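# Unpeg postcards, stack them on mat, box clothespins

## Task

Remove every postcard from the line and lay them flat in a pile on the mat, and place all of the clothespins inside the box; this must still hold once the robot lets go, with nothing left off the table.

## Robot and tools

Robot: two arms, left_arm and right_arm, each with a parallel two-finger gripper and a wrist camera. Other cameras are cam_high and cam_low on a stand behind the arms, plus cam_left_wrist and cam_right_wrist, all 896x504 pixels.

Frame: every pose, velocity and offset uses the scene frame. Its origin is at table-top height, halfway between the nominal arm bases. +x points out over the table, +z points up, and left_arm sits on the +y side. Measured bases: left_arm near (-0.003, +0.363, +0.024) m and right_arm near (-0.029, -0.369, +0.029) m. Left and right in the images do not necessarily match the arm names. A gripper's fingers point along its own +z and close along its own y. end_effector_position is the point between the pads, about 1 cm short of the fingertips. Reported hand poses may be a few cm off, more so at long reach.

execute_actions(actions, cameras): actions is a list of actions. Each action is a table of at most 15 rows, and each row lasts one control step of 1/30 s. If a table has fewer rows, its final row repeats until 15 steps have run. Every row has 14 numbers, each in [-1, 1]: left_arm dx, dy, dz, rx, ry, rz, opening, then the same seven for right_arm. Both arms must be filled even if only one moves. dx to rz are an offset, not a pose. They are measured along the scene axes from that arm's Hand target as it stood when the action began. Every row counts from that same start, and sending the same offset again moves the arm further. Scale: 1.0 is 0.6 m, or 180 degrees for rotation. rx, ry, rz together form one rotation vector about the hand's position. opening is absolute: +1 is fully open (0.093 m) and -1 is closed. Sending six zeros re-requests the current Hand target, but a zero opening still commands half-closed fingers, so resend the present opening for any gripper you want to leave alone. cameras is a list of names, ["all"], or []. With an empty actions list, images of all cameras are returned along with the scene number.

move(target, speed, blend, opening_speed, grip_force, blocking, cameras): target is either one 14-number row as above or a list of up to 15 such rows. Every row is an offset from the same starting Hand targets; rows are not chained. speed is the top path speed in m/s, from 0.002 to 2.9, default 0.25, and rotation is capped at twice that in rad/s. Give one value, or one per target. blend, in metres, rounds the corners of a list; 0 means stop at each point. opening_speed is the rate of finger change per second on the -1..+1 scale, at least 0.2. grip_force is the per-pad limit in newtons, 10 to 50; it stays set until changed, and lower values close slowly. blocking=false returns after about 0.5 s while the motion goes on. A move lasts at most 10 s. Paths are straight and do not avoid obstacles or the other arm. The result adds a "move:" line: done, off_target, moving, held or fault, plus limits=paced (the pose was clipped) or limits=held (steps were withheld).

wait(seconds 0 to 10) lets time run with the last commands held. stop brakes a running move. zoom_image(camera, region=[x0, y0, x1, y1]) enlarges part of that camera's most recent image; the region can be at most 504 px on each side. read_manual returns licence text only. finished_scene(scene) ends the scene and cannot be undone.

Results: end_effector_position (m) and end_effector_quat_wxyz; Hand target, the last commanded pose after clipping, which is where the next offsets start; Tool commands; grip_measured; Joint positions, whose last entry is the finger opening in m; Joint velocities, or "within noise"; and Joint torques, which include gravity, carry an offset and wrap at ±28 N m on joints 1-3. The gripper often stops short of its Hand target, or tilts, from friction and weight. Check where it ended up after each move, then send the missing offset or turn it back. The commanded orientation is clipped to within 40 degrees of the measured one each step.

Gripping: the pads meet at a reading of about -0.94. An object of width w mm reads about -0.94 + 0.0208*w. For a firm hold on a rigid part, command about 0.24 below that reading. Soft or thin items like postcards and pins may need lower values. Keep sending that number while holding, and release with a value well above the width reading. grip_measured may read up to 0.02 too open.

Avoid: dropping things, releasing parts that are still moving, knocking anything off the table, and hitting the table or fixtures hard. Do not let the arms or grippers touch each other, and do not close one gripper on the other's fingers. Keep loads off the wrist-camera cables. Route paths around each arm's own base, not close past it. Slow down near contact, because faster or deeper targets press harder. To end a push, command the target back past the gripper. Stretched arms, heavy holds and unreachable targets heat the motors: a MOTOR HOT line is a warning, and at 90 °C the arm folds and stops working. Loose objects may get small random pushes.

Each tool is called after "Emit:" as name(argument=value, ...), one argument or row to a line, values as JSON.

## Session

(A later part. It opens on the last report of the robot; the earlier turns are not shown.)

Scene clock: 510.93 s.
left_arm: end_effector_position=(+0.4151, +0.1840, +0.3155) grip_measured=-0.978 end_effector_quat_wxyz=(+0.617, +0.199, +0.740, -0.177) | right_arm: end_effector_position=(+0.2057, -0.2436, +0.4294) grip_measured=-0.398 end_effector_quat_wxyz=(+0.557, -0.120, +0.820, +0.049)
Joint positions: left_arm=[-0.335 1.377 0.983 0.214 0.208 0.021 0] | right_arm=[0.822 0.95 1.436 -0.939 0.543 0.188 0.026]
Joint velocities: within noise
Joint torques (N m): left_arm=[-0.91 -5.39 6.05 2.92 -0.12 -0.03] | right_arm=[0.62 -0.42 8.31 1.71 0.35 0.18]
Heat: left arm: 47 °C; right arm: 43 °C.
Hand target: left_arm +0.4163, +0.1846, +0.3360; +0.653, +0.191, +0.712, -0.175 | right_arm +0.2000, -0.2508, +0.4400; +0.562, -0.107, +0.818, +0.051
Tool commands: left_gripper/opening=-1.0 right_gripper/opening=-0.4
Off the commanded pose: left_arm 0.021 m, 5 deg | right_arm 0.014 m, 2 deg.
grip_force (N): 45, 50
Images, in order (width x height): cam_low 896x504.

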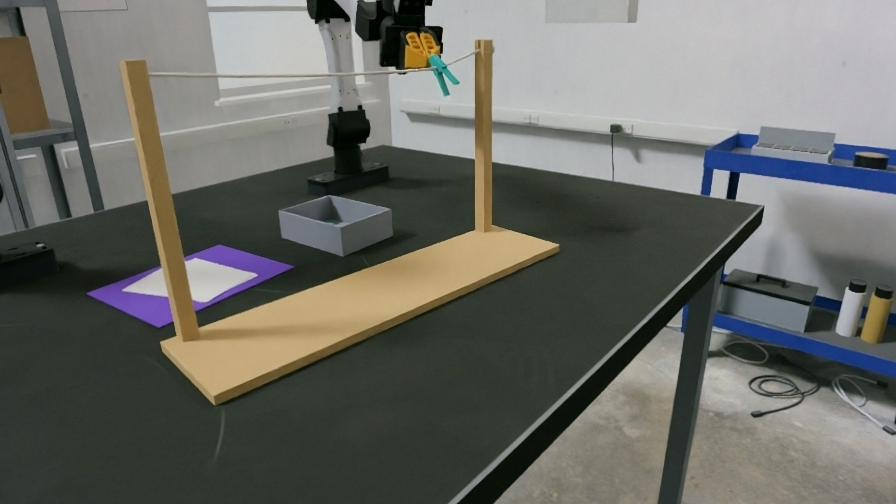

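Emit:
move(
  target=[
    [0,0,0.07,0,0,0,-1,0,0,0,0,0,0,-0.4],
    [0.026,-0.008,0.07,0,0,0,-1,0,0,0,0,0,0,-0.4],
  ],
  speed=0.1,
  cameras=["cam_left_wrist"],
)

Emit:
execute_actions(
  actions=[],
  cameras=["cam_low"],
)

Emit:
zoom_image(
  camera="cam_low",
  region=[340, 0, 500, 130],
)

Scene clock: 513.07 s.
left_arm: end_effector_position=(+0.4286, +0.1794, +0.3600) grip_measured=-0.978 end_effector_quat_wxyz=(+0.643, +0.197, +0.718, -0.179) | right_arm: end_effector_position=(+0.2057, -0.2436, +0.4294) grip_measured=-0.398 end_effector_quat_wxyz=(+0.557, -0.120, +0.820, +0.049)
Joint positions: left_arm=[-0.335 1.412 1.124 0.177 0.208 0.02 0] | right_arm=[0.822 0.95 1.436 -0.939 0.543 0.188 0.026]
Joint torques (N m): left_arm=[-0.73 -4.37 11.32 1.86 -0.14 -0.02] | right_arm=[0.62 -0.44 8.35 1.71 0.33 0.17]
Heat: left arm: 48 °C; right arm: 43 °C.
Hand target: left_arm +0.4319, +0.1798, +0.3780; +0.653, +0.191, +0.712, -0.175 | right_arm +0.2000, -0.2508, +0.4400; +0.562, -0.107, +0.818, +0.051
Off the commanded pose: left_arm 0.018 m, 2 deg | right_arm 0.014 m, 2 deg.
grip_force (N): 45, 50
move: off_target (left_arm, right_arm)
Images, in order (width x height): cam_left_wrist 896x504.

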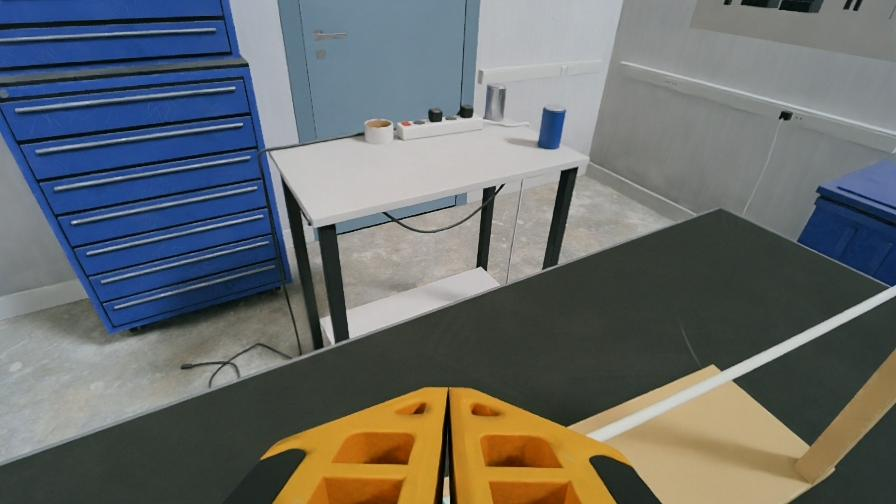

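Scene clock: 513.07 s.
left_arm: end_effector_position=(+0.4286, +0.1794, +0.3600) grip_measured=-0.978 end_effector_quat_wxyz=(+0.643, +0.197, +0.718, -0.179) | right_arm: end_effector_position=(+0.2057, -0.2436, +0.4294) grip_measured=-0.398 end_effector_quat_wxyz=(+0.557, -0.120, +0.820, +0.049)
Joint positions: left_arm=[-0.335 1.412 1.124 0.177 0.208 0.02 0] | right_arm=[0.822 0.95 1.436 -0.939 0.543 0.188 0.026]
Joint velocities: within noise
Joint torques (N m): left_arm=[-0.73 -4.37 11.32 1.86 -0.14 -0.02] | right_arm=[0.62 -0.44 8.35 1.71 0.33 0.17]
Heat: left arm: 48 °C; right arm: 43 °C.
Hand target: left_arm +0.4319, +0.1798, +0.3780; +0.653, +0.191, +0.712, -0.175 | right_arm +0.2000, -0.2508, +0.4400; +0.562, -0.107, +0.818, +0.051
Tool commands: left_gripper/opening=-1.0 right_gripper/opening=-0.4
Off the commanded pose: left_arm 0.018 m, 2 deg | right_arm 0.014 m, 2 deg.
grip_force (N): 45, 50
Images, in order (width x height): cam_low 896x504.

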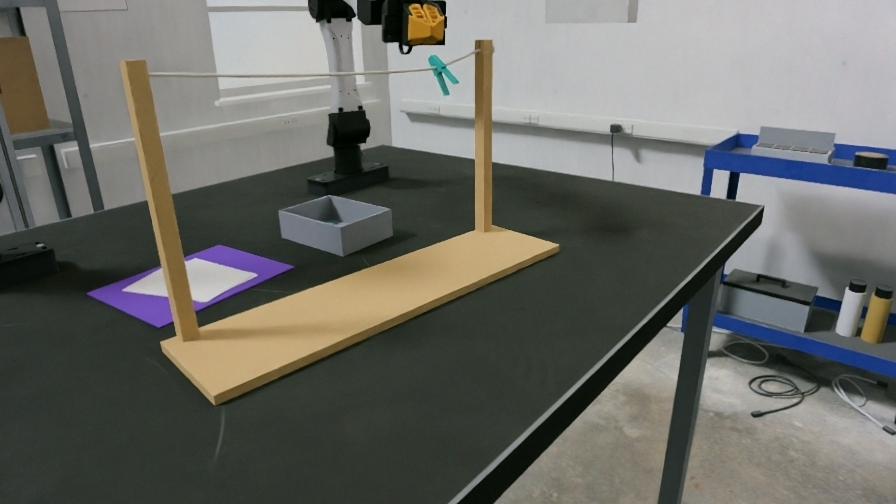

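Scaled by 3.150 from the camera's 896x504 image, which has a finer 1280x720 frame.

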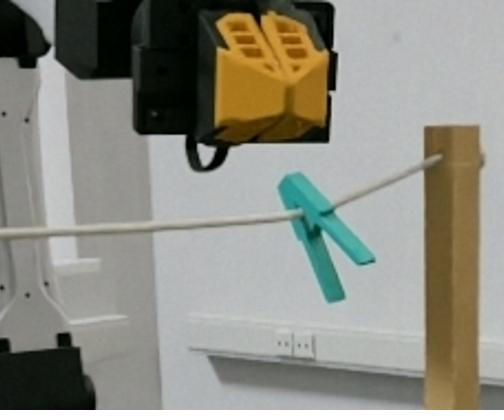

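Emit:
move(
  target=[-0.004,0.004,-0.085,0,0,0,-1,0,0,0,0,0,0,-0.4],
  speed=0.06,
  cameras=["cam_left_wrist","cam_low"],
)

Emit:
zoom_image(
  camera="cam_low",
  region=[340, 0, 500, 130],
)

Scene clock: 514.97 s.
left_arm: end_effector_position=(+0.4250, +0.1806, +0.3134) grip_measured=-0.978 end_effector_quat_wxyz=(+0.623, +0.198, +0.736, -0.177) | right_arm: end_effector_position=(+0.2057, -0.2436, +0.4294) grip_measured=-0.398 end_effector_quat_wxyz=(+0.557, -0.120, +0.820, +0.049)
Joint positions: left_arm=[-0.335 1.42 0.995 0.26 0.208 0.02 0] | right_arm=[0.822 0.95 1.436 -0.939 0.543 0.188 0.026]
Joint torques (N m): left_arm=[-0.29 -4.4 6.05 2.93 -0.05 0.01] | right_arm=[0.62 -0.43 8.29 1.7 0.35 0.17]
Heat: left arm: 48 °C; right arm: 43 °C.
Hand target: left_arm +0.4295, +0.1822, +0.3270; +0.653, +0.191, +0.712, -0.175 | right_arm +0.2000, -0.2508, +0.4400; +0.562, -0.107, +0.818, +0.051
Off the commanded pose: left_arm 0.014 m, 4 deg | right_arm 0.014 m, 2 deg.
grip_force (N): 45, 50
move: off_target (left_arm, right_arm)
Images, in order (width x height): cam_low 896x504, cam_left_wrist 896x504.

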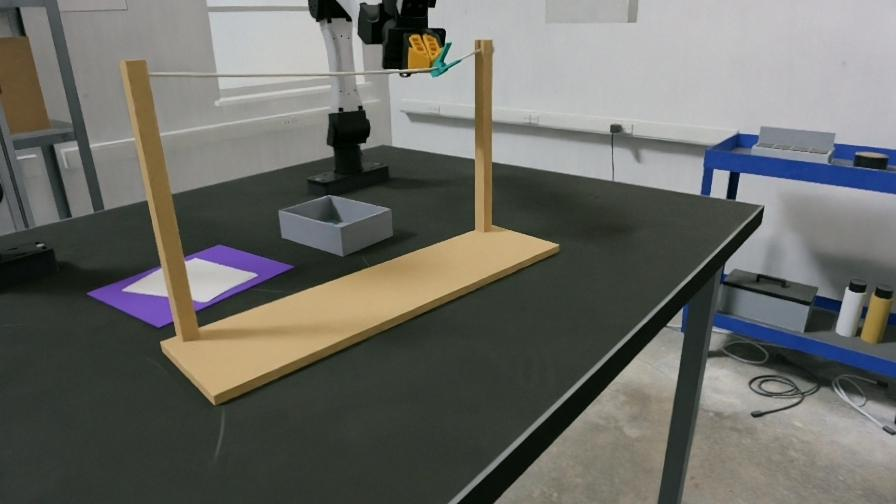

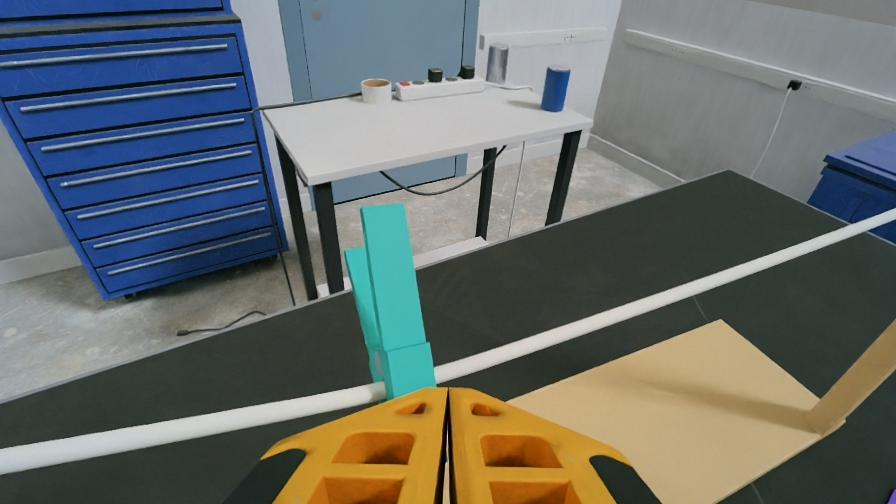

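Scaled by 3.150 from the camera's 896x504 image, which has a finer 1280x720 frame.

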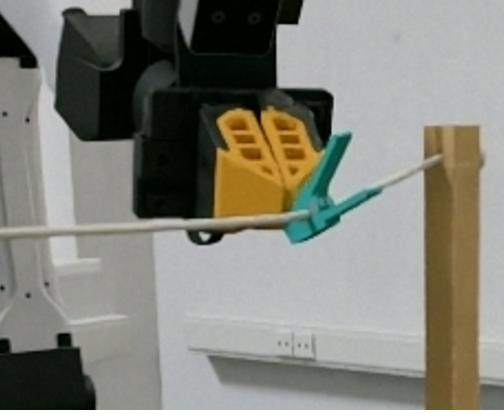

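Emit:
move(
  target=[
    [-0.008,0,-0.045,0,0,0,-1,0,0,0,0,0,0,-0.4],
  ],
  speed=0.05,
  cameras=["cam_left_wrist","cam_low"],
)

Emit:
zoom_image(
  camera="cam_low",
  region=[340, 0, 500, 130],
)

Scene clock: 516.53 s.
left_arm: end_effector_position=(+0.4210, +0.1820, +0.2867) grip_measured=-0.978 end_effector_quat_wxyz=(+0.623, +0.198, +0.736, -0.177) | right_arm: end_effector_position=(+0.2057, -0.2436, +0.4294) grip_measured=-0.398 end_effector_quat_wxyz=(+0.557, -0.120, +0.820, +0.049)
Joint positions: left_arm=[-0.335 1.429 0.894 0.37 0.208 0.02 0] | right_arm=[0.822 0.95 1.436 -0.939 0.543 0.188 0.026]
Joint torques (N m): left_arm=[-0.76 -4.29 5.94 2.93 -0.12 -0.01] | right_arm=[0.66 -0.42 8.32 1.7 0.34 0.18]
Heat: left arm: 49 °C; right arm: 43 °C.
Hand target: left_arm +0.4247, +0.1822, +0.3000; +0.653, +0.191, +0.712, -0.175 | right_arm +0.2000, -0.2508, +0.4400; +0.562, -0.107, +0.818, +0.051
Off the commanded pose: left_arm 0.014 m, 4 deg | right_arm 0.014 m, 2 deg.
grip_force (N): 45, 50
move: off_target (left_arm, right_arm)
Images, in order (width x height): cam_low 896x504, cam_left_wrist 896x504.

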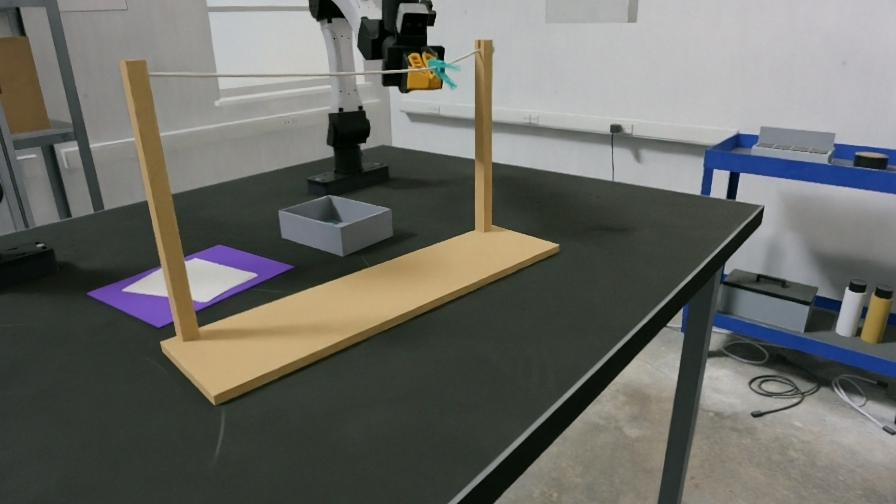

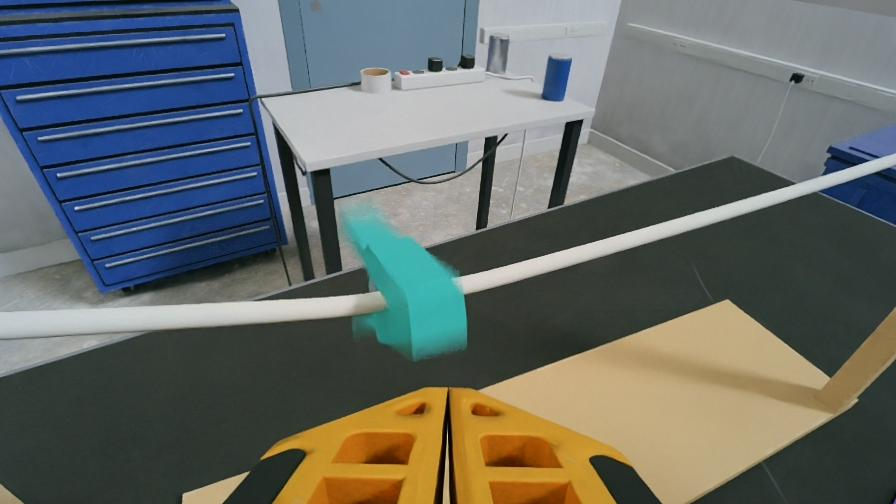

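Scaled by 3.150 from the camera's 896x504 image, which has a finer 1280x720 frame.

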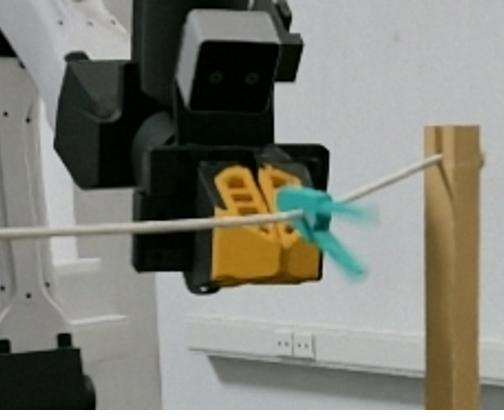

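Emit:
move(
  target=[
    [-0.03,0,0,0,0,0,-1,0,0,0,0,0,0,-0.4],
    [-0.03,0,0.12,0,0,0,-1,0,0,0,0,0,0,-0.4],
    [0.02,0,0.13,0,0,0,-1,0,0,0,0,0,0,-0.4],
  ],
  speed=0.12,
  blend=[0.01,0.02,0],
  cameras=["cam_left_wrist","cam_low"],
)

Emit:
zoom_image(
  camera="cam_low",
  region=[340, 0, 500, 130],
)

Scene clock: 518.53 s.
left_arm: end_effector_position=(+0.4348, +0.1822, +0.3609) grip_measured=-0.978 end_effector_quat_wxyz=(+0.647, +0.191, +0.717, -0.175) | right_arm: end_effector_position=(+0.2057, -0.2436, +0.4294) grip_measured=-0.398 end_effector_quat_wxyz=(+0.557, -0.120, +0.820, +0.049)
Joint positions: left_arm=[-0.327 1.429 1.134 0.191 0.202 0.018 0] | right_arm=[0.822 0.95 1.436 -0.939 0.543 0.188 0.026]
Joint torques (N m): left_arm=[0.06 -4.7 11.36 1.75 0.07 0.03] | right_arm=[0.65 -0.49 8.31 1.7 0.34 0.17]
Heat: left arm: 48 °C; right arm: 43 °C.
Hand target: left_arm +0.4367, +0.1822, +0.3780; +0.653, +0.191, +0.712, -0.175 | right_arm +0.2000, -0.2508, +0.4400; +0.562, -0.107, +0.818, +0.051
Off the commanded pose: left_arm 0.017 m, 1 deg | right_arm 0.014 m, 2 deg.
grip_force (N): 45, 50
move: off_target (left_arm, right_arm); blend cut to 0.0087 m at target 1, 0.0153 m at target 2
Images, in order (width x height): cam_low 896x504, cam_left_wrist 896x504.

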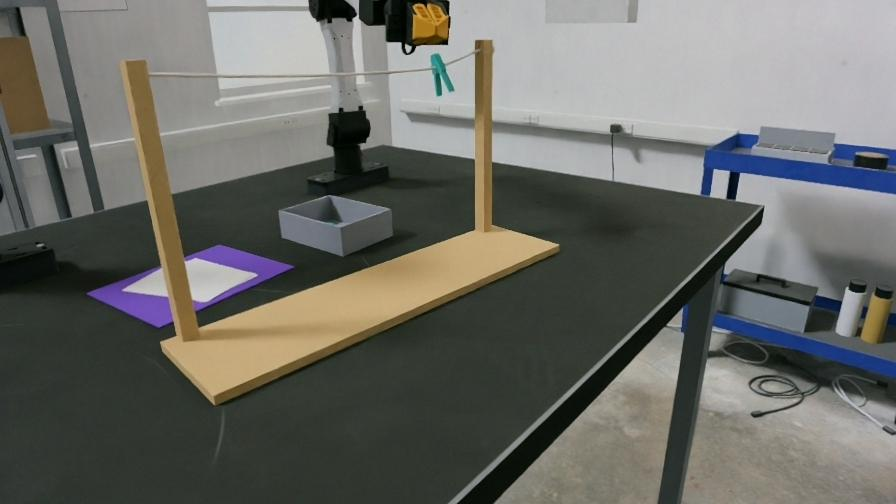

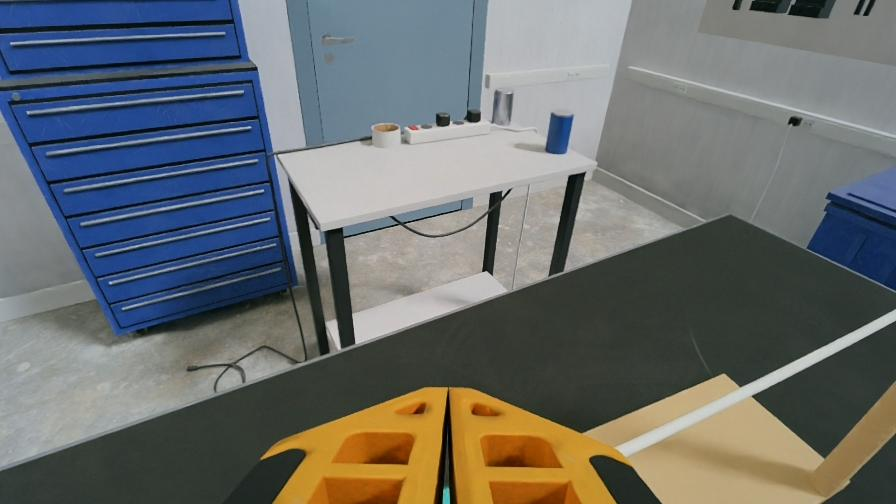

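Scaled by 3.150 from the camera's 896x504 image, which has a finer 1280x720 frame.

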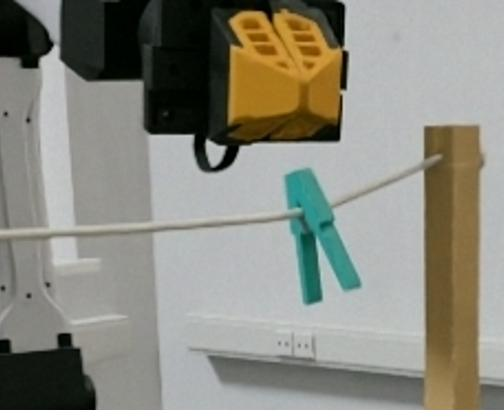

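Emit:
wait(
  seconds=0.4,
  cameras=["cam_low"],
)

Emit:
zoom_image(
  camera="cam_low",
  region=[340, 0, 500, 130],
)

Emit:
wait(
  seconds=0.5,
  cameras=["cam_low"],
)

Emit:
zoom_image(
  camera="cam_low",
  region=[340, 0, 500, 130],
)

Scene clock: 519.13 s.
left_arm: end_effector_position=(+0.4348, +0.1822, +0.3609) grip_measured=-0.978 end_effector_quat_wxyz=(+0.647, +0.191, +0.717, -0.175) | right_arm: end_effector_position=(+0.2057, -0.2436, +0.4294) grip_measured=-0.398 end_effector_quat_wxyz=(+0.557, -0.120, +0.820, +0.049)
Joint positions: left_arm=[-0.327 1.429 1.134 0.191 0.202 0.018 0] | right_arm=[0.822 0.95 1.436 -0.939 0.543 0.188 0.026]
Joint torques (N m): left_arm=[-0.01 -4.68 11.33 1.76 0.07 0.03] | right_arm=[0.66 -0.4 8.34 1.7 0.34 0.17]
Heat: left arm: 48 °C; right arm: 43 °C.
Hand target: left_arm +0.4367, +0.1822, +0.3780; +0.653, +0.191, +0.712, -0.175 | right_arm +0.2000, -0.2508, +0.4400; +0.562, -0.107, +0.818, +0.051
Tool commands: left_gripper/opening=-1.0 right_gripper/opening=-0.4
Off the commanded pose: left_arm 0.017 m, 1 deg | right_arm 0.014 m, 2 deg.
grip_force (N): 45, 50
wait: 0.40 s; at rest from the start
Images, in order (width x height): cam_low 896x504.

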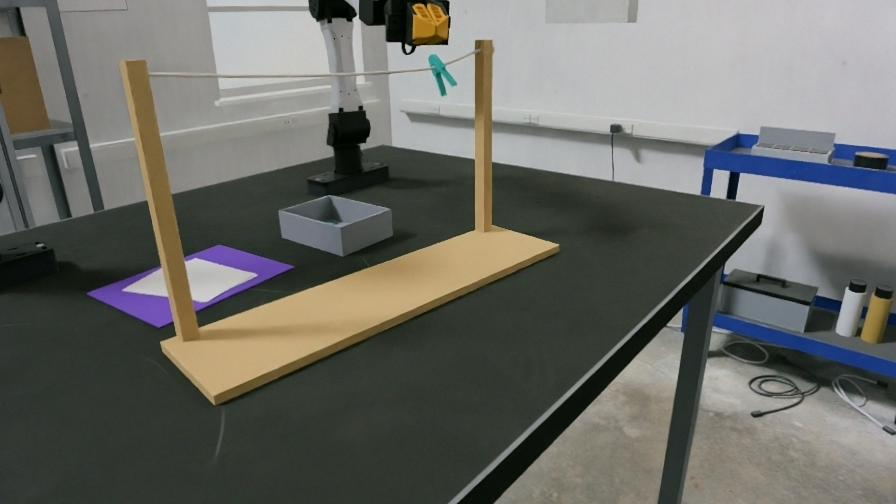

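Scaled by 3.150 from the camera's 896x504 image, which has a finer 1280x720 frame.

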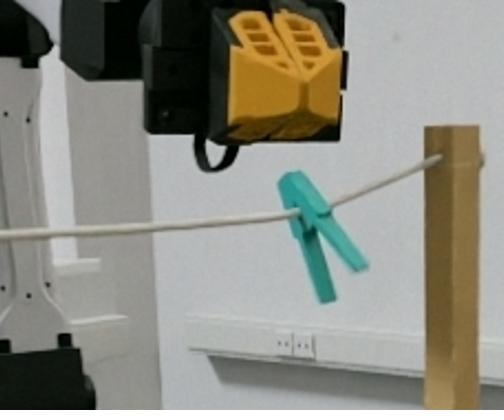

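Scene clock: 519.63 s.
left_arm: end_effector_position=(+0.4348, +0.1822, +0.3609) grip_measured=-0.978 end_effector_quat_wxyz=(+0.647, +0.191, +0.717, -0.175) | right_arm: end_effector_position=(+0.2057, -0.2436, +0.4294) grip_measured=-0.398 end_effector_quat_wxyz=(+0.557, -0.120, +0.820, +0.049)
Joint positions: left_arm=[-0.327 1.429 1.134 0.191 0.202 0.018 0] | right_arm=[0.822 0.95 1.436 -0.939 0.543 0.188 0.026]
Joint torques (N m): left_arm=[-0.01 -4.68 11.38 1.76 0.06 0.02] | right_arm=[0.65 -0.4 8.31 1.7 0.34 0.17]
Heat: left arm: 48 °C; right arm: 43 °C.
Hand target: left_arm +0.4367, +0.1822, +0.3780; +0.653, +0.191, +0.712, -0.175 | right_arm +0.2000, -0.2508, +0.4400; +0.562, -0.107, +0.818, +0.051
Tool commands: left_gripper/opening=-1.0 right_gripper/opening=-0.4
Off the commanded pose: left_arm 0.017 m, 1 deg | right_arm 0.014 m, 2 deg.
grip_force (N): 45, 50
wait: 0.50 s; at rest by 0.17 s
Images, in order (width x height): cam_low 896x504.

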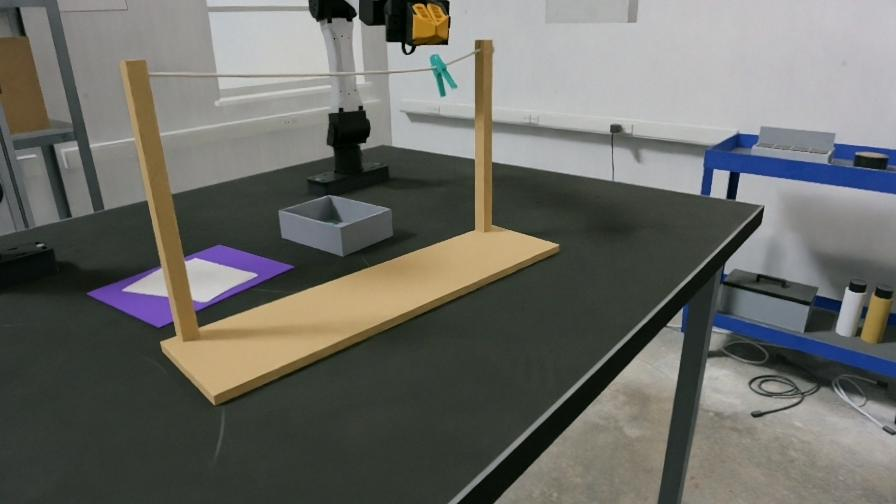

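Scaled by 3.150 from the camera's 896x504 image, which has a finer 1280x720 frame.

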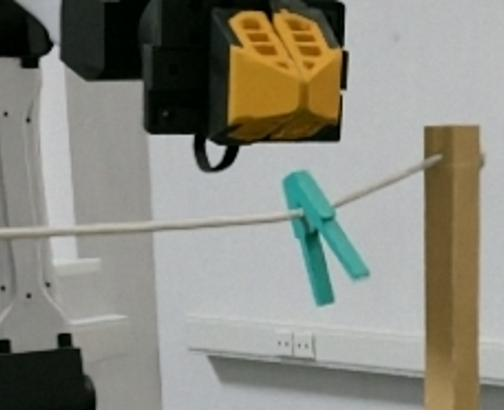

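Emit:
move(
  target=[
    [-0.010,0,-0.088,0,0,0,-1,0,0,0,0,0,0,-0.4],
    [0.018,0,-0.128,0,0,0,-1,0,0,0,0,0,0,-0.4],
    [0.055,0,-0.128,0,0,0,-1,0,0,0,0,0,0,-0.4],
  ],
  speed=0.08,
  blend=[0.004,0.01,0],
  cameras=["cam_left_wrist","cam_low"],
)

Emit:
zoom_image(
  camera="cam_low",
  region=[340, 0, 500, 130],
)

Scene clock: 522.00 s.
left_arm: end_effector_position=(+0.4571, +0.1858, +0.2587) grip_measured=-0.978 end_effector_quat_wxyz=(+0.600, +0.191, +0.757, -0.174) | right_arm: end_effector_position=(+0.2057, -0.2436, +0.4294) grip_measured=-0.398 end_effector_quat_wxyz=(+0.557, -0.120, +0.820, +0.049)
Joint positions: left_arm=[-0.295 1.585 0.981 0.378 0.234 0.018 0] | right_arm=[0.822 0.95 1.436 -0.939 0.543 0.188 0.026]
Joint torques (N m): left_arm=[0.1 -5.59 10.55 2.9 0.07 0.09] | right_arm=[0.72 -0.43 8.29 1.71 0.33 0.17]
Heat: left arm: 49 °C; right arm: 43 °C.
Hand target: left_arm +0.4697, +0.1822, +0.3012; +0.653, +0.191, +0.712, -0.175 | right_arm +0.2000, -0.2508, +0.4400; +0.562, -0.107, +0.818, +0.051
Off the commanded pose: left_arm 0.044 m, 8 deg | right_arm 0.014 m, 2 deg.
grip_force (N): 45, 50
move: off_target (left_arm, right_arm)
Images, in order (width x height): cam_low 896x504, cam_left_wrist 896x504.

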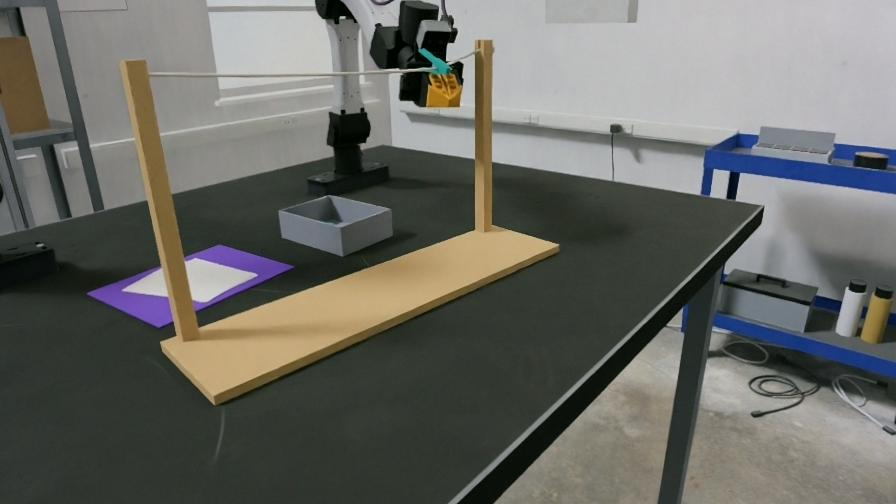

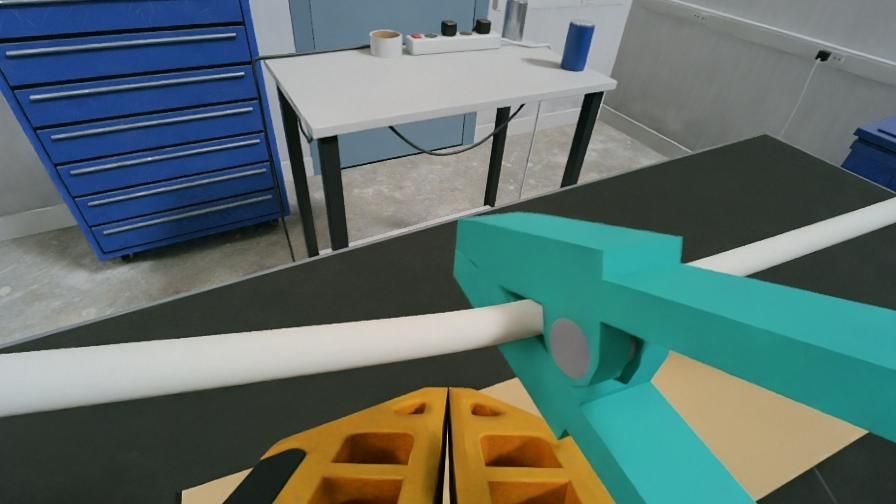

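Scaled by 3.150 from the camera's 896x504 image, which has a finer 1280x720 frame.

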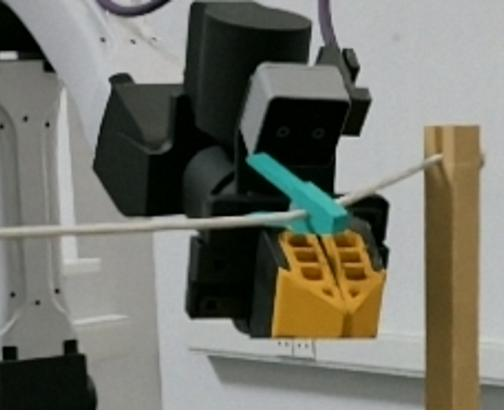

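Emit:
move(
  target=[
    [-0.02,0.0,-0.02,0,0,0,-1,0,0,0,0,0,0,-0.4],
    [-0.22,0.06,-0.03,0,0,0,-0.4,0,0,0,0,0,0,-0.4],
  ],
  speed=0.12,
  blend=[0.01,0],
  cameras=["cam_left_wrist","cam_low"],
)

Emit:
zoom_image(
  camera="cam_low",
  region=[340, 0, 500, 130],
)

Scene clock: 524.83 s.
left_arm: end_effector_position=(+0.3426, +0.2191, +0.2896) grip_measured=-0.402 end_effector_quat_wxyz=(+0.660, +0.191, +0.705, -0.177) | right_arm: end_effector_position=(+0.2057, -0.2436, +0.4294) grip_measured=-0.398 end_effector_quat_wxyz=(+0.557, -0.120, +0.820, +0.049)
Joint positions: left_arm=[-0.297 1.058 0.568 0.421 0.236 0.018 0.026] | right_arm=[0.822 0.95 1.436 -0.939 0.543 0.188 0.026]
Joint torques (N m): left_arm=[-0.98 -3.49 5.76 1.84 -0.14 0.05] | right_arm=[0.66 -0.43 8.28 1.71 0.35 0.17]
Heat: left arm: 49 °C; right arm: 43 °C.
Hand target: left_arm +0.3377, +0.2182, +0.2832; +0.653, +0.191, +0.712, -0.175 | right_arm +0.2000, -0.2508, +0.4400; +0.562, -0.107, +0.818, +0.051
Off the commanded pose: left_arm 0.008 m, 1 deg | right_arm 0.014 m, 2 deg.
grip_force (N): 45, 50
move: off_target (right_arm); blend cut to 0.0073 m at target 1
Images, in order (width x height): cam_low 896x504, cam_left_wrist 896x504.

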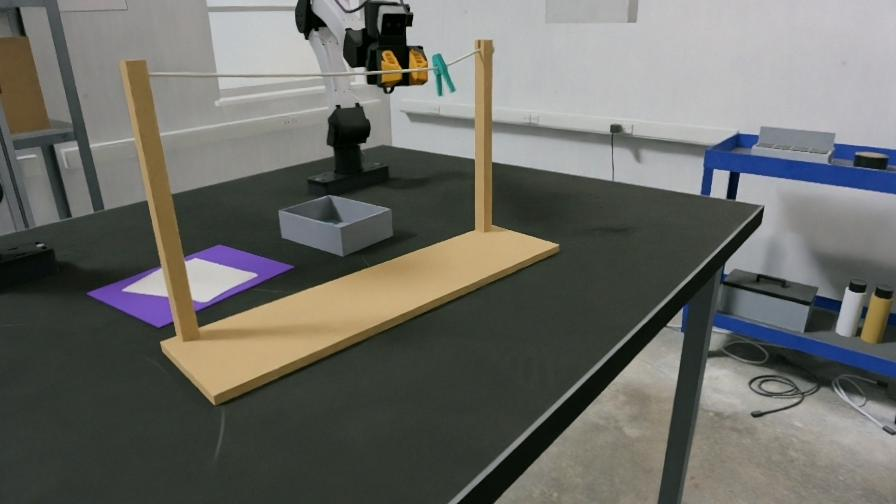

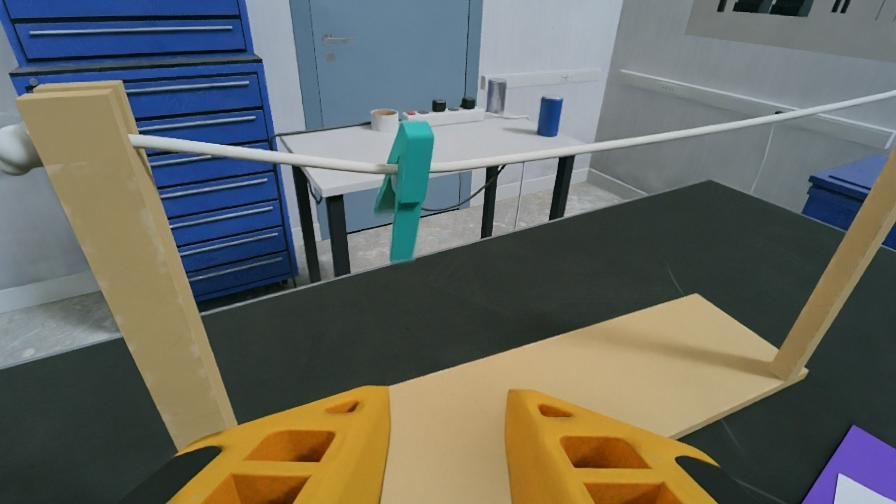

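Scaled by 3.150 from the camera's 896x504 image, which has a finer 1280x720 frame.

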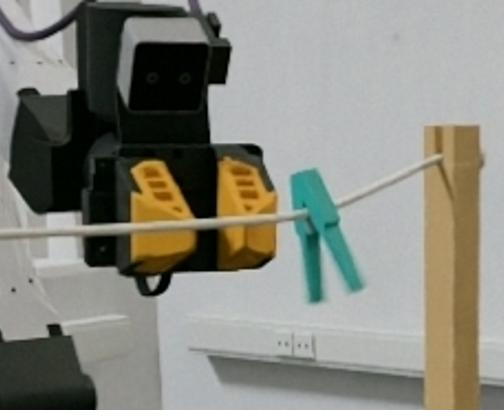

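Emit:
move(
  target=[
    [-0.12,-0.03,0.05,0.2254,-0.1382,0.116,0.9,0,0,0,0,0,0,-0.4],
    [-0.063,-0.067,0.05,0.4508,-0.2765,0.232,0.97,0,0,0,0,0,0,-0.4],
  ],
  speed=0.2,
  blend=[0.04,0],
  cameras=["all"],
)

Emit:
zoom_image(
  camera="cam_low",
  region=[340, 0, 500, 130],
)

Scene clock: 535.23 s.
left_arm: end_effector_position=(+0.3024, +0.1722, +0.2860) grip_measured=+0.968 end_effector_quat_wxyz=(+0.552, +0.467, +0.385, +0.573) | right_arm: end_effector_position=(+0.2057, -0.2436, +0.4294) grip_measured=-0.398 end_effector_quat_wxyz=(+0.557, -0.120, +0.820, +0.049)
Joint positions: left_arm=[-0.901 1.461 0.386 1.46 -0.78 1.962 0.092] | right_arm=[0.822 0.95 1.436 -0.939 0.543 0.188 0.026]
Joint torques (N m): left_arm=[0.27 -3.03 6.2 2.81 0.34 0.14] | right_arm=[0.68 -0.46 8.32 1.7 0.35 0.18]
Heat: left arm: 50 °C; right arm: 43 °C.
Hand target: left_arm +0.2999, +0.1780, +0.3132; +0.609, +0.360, +0.360, +0.609 | right_arm +0.2000, -0.2508, +0.4400; +0.562, -0.107, +0.818, +0.051
Off the commanded pose: left_arm 0.028 m, 15 deg | right_arm 0.014 m, 2 deg.
joint sent to its limit (left arm) — joint 4 (wrist pitch), upper limit. The joint targets are off in position and orientation.
grip_force (N): 45, 50
move: off_target (left_arm, right_arm); target 2's new opening was sent with left_arm's hand 0.028 m and 15 deg from that target

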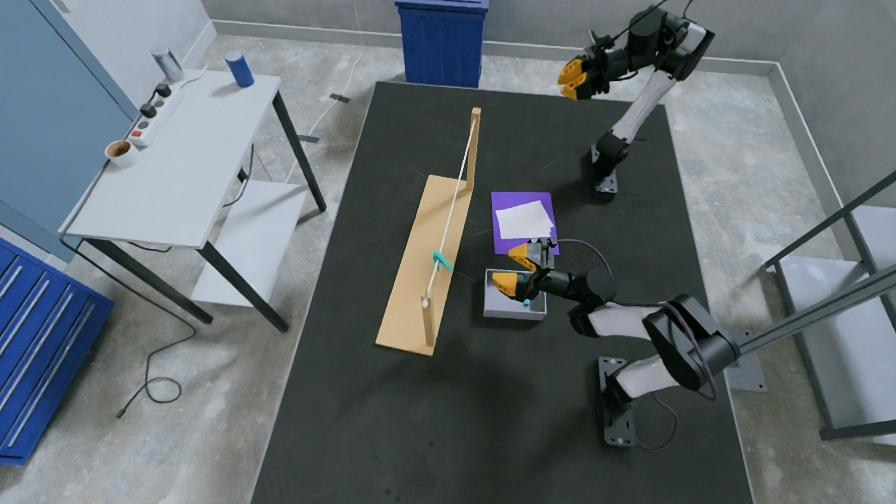

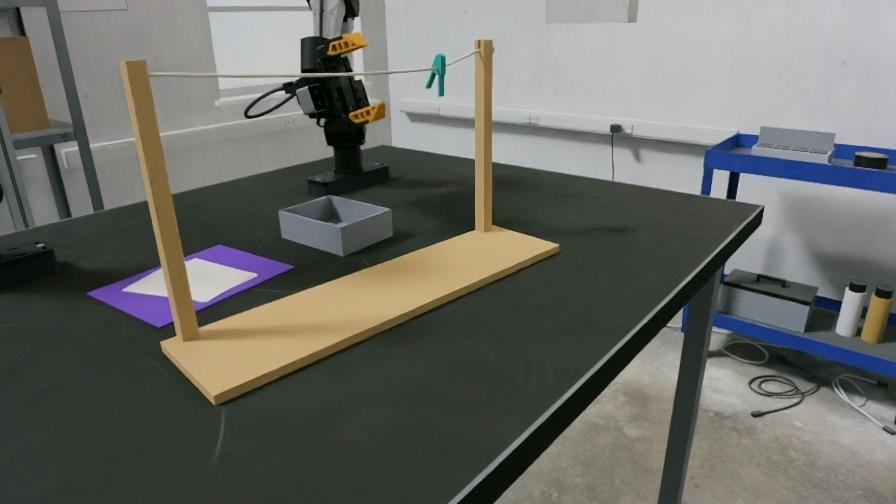

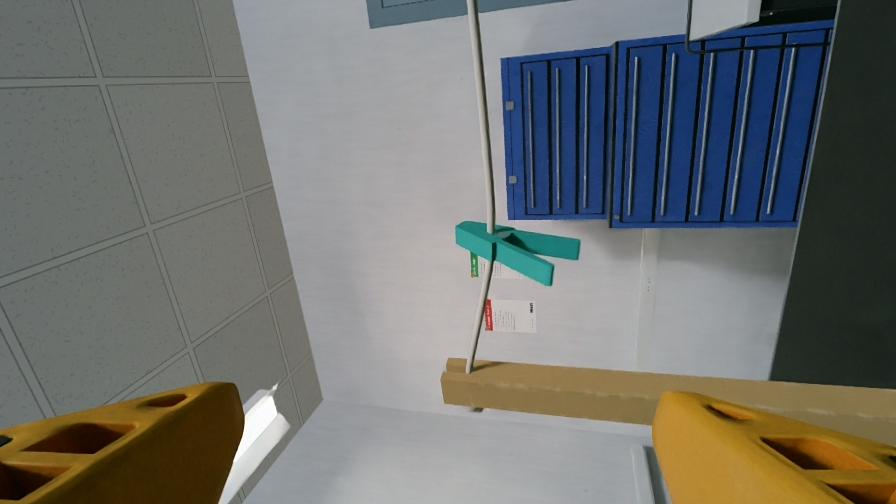

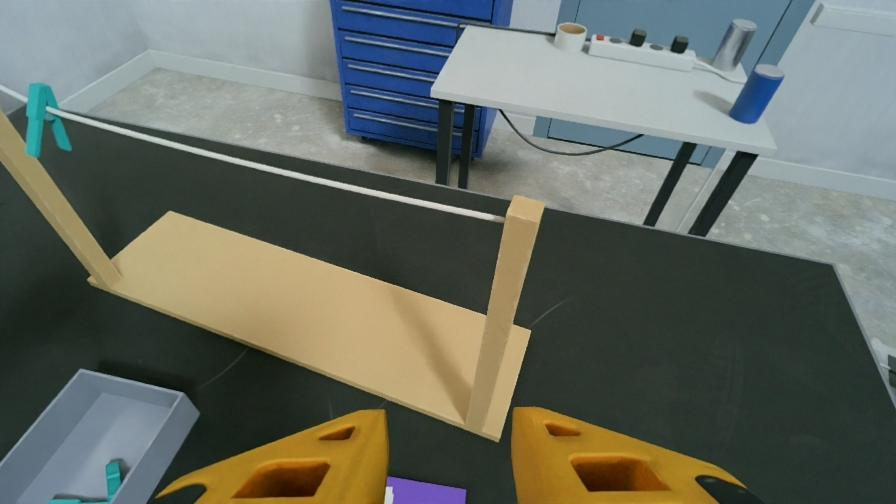

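Scaled by 3.150 from the camera's 896x504 image, which has a finer 1280x720 frame.

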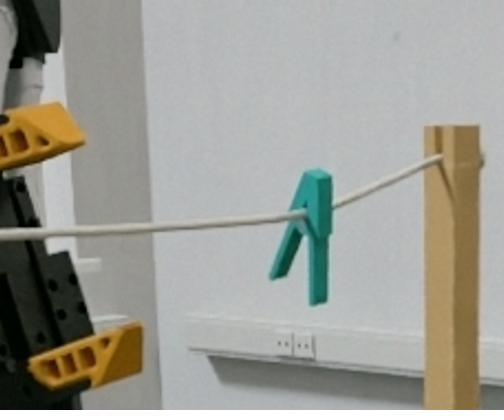

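Emit:
move(
  target=[
    [0.05,0.01,0.015,0,0,0,0.97,0,0,0,0,0,0,-0.4],
    [0.215,0.01,0.015,0,0,0,0.97,0,0,0,0,0,0,-0.4],
  ],
  speed=0.1,
  blend=[0.01,0],
  grip_force=[50, 50],
  cameras=["cam_left_wrist","cam_low"],
)

Emit:
zoom_image(
  camera="cam_low",
  region=[340, 0, 500, 130],
)

Scene clock: 538.37 s.
left_arm: end_effector_position=(+0.4333, +0.1864, +0.2848) grip_measured=+0.968 end_effector_quat_wxyz=(+0.547, +0.437, +0.386, +0.601) | right_arm: end_effector_position=(+0.2057, -0.2436, +0.4294) grip_measured=-0.398 end_effector_quat_wxyz=(+0.557, -0.120, +0.820, +0.049)
Joint positions: left_arm=[-0.57 1.842 0.757 1.461 -0.518 1.873 0.092] | right_arm=[0.822 0.95 1.436 -0.939 0.543 0.188 0.026]
Joint torques (N m): left_arm=[-0.03 -5.64 8.31 2.9 0.31 -0.23] | right_arm=[0.62 -0.46 8.32 1.7 0.35 0.17]
Heat: left arm: 51 °C; right arm: 43 °C.
Hand target: left_arm +0.4289, +0.1840, +0.3222; +0.609, +0.360, +0.360, +0.609 | right_arm +0.2000, -0.2508, +0.4400; +0.562, -0.107, +0.818, +0.051
Off the commanded pose: left_arm 0.038 m, 12 deg | right_arm 0.014 m, 2 deg.
joint sent to its limit (left arm) — joint 4 (wrist pitch), upper limit. The joint targets are off in position and orientation.
move: off_target (left_arm, right_arm)
Images, in order (width x height): cam_low 896x504, cam_left_wrist 896x504.

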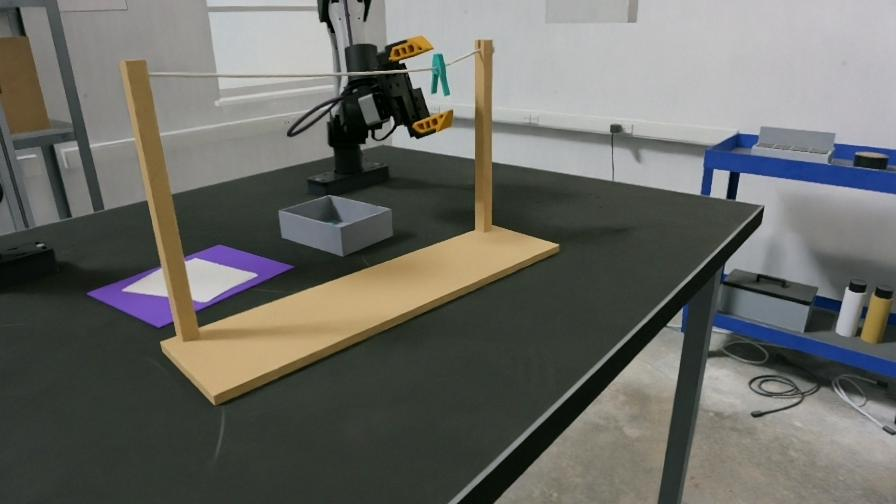

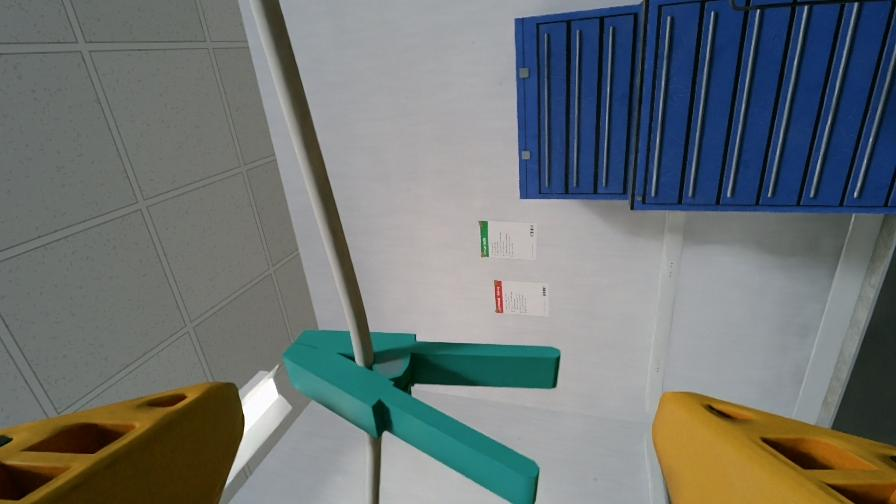

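Scaled by 3.150 from the camera's 896x504 image, which has a finer 1280x720 frame.

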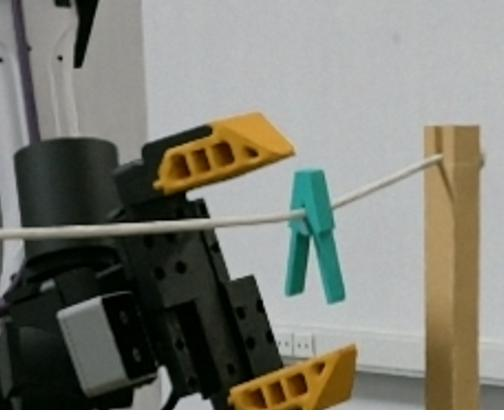

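Emit:
move(
  target=[0,0,0.01,0,0,0,0.3,0,0,0,0,0,0,-0.4],
  speed=0.1,
  opening_speed=0.5,
  cameras=["cam_left_wrist","cam_low"],
)

Emit:
zoom_image(
  camera="cam_low",
  region=[340, 0, 500, 130],
)

Scene clock: 540.50 s.
left_arm: end_effector_position=(+0.4342, +0.1855, +0.2889) grip_measured=+0.303 end_effector_quat_wxyz=(+0.551, +0.433, +0.385, +0.601) | right_arm: end_effector_position=(+0.2057, -0.2436, +0.4294) grip_measured=-0.398 end_effector_quat_wxyz=(+0.557, -0.120, +0.820, +0.049)
Joint positions: left_arm=[-0.57 1.842 0.768 1.461 -0.516 1.871 0.06] | right_arm=[0.822 0.95 1.436 -0.939 0.543 0.188 0.026]
Joint torques (N m): left_arm=[0.03 -6 8.36 2.89 0.3 -0.13] | right_arm=[0.66 -0.4 8.34 1.71 0.33 0.17]
Heat: left arm: 52 °C; right arm: 43 °C.
Hand target: left_arm +0.4289, +0.1840, +0.3282; +0.609, +0.360, +0.360, +0.609 | right_arm +0.2000, -0.2508, +0.4400; +0.562, -0.107, +0.818, +0.051
Off the commanded pose: left_arm 0.040 m, 11 deg | right_arm 0.014 m, 2 deg.
joint sent to its limit (left arm) — joint 4 (wrist pitch), upper limit. The joint targets are off in position and orientation.
move: off_target (left_arm, right_arm)
Images, in order (width x height): cam_low 896x504, cam_left_wrist 896x504.

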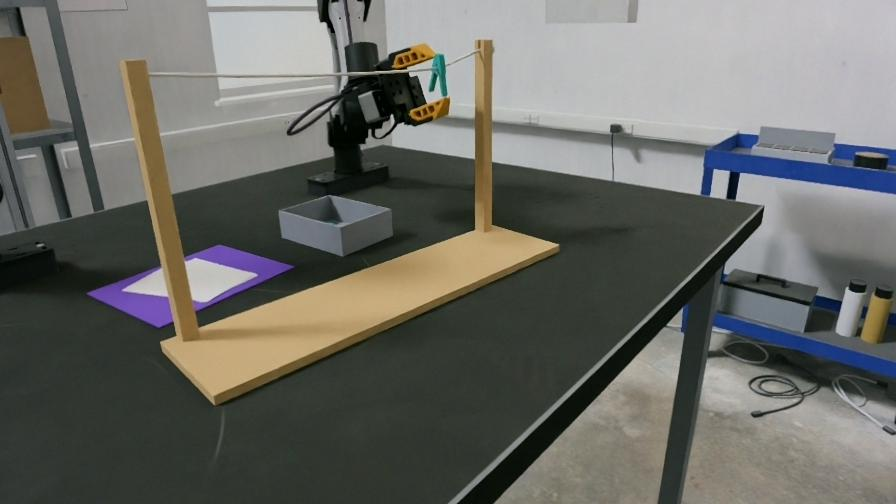

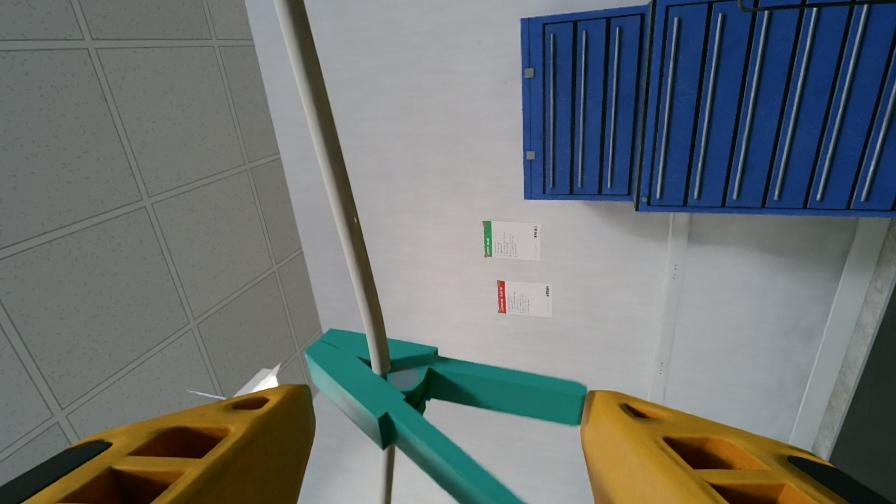

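Scaled by 3.150 from the camera's 896x504 image, which has a finer 1280x720 frame.

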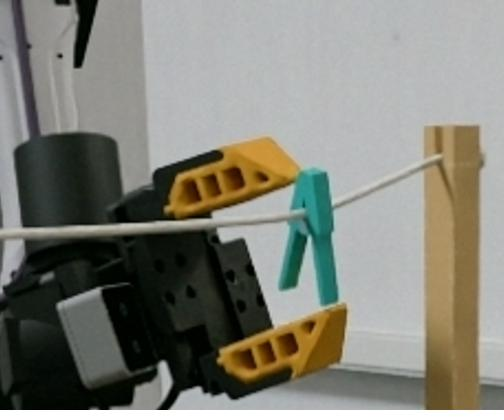

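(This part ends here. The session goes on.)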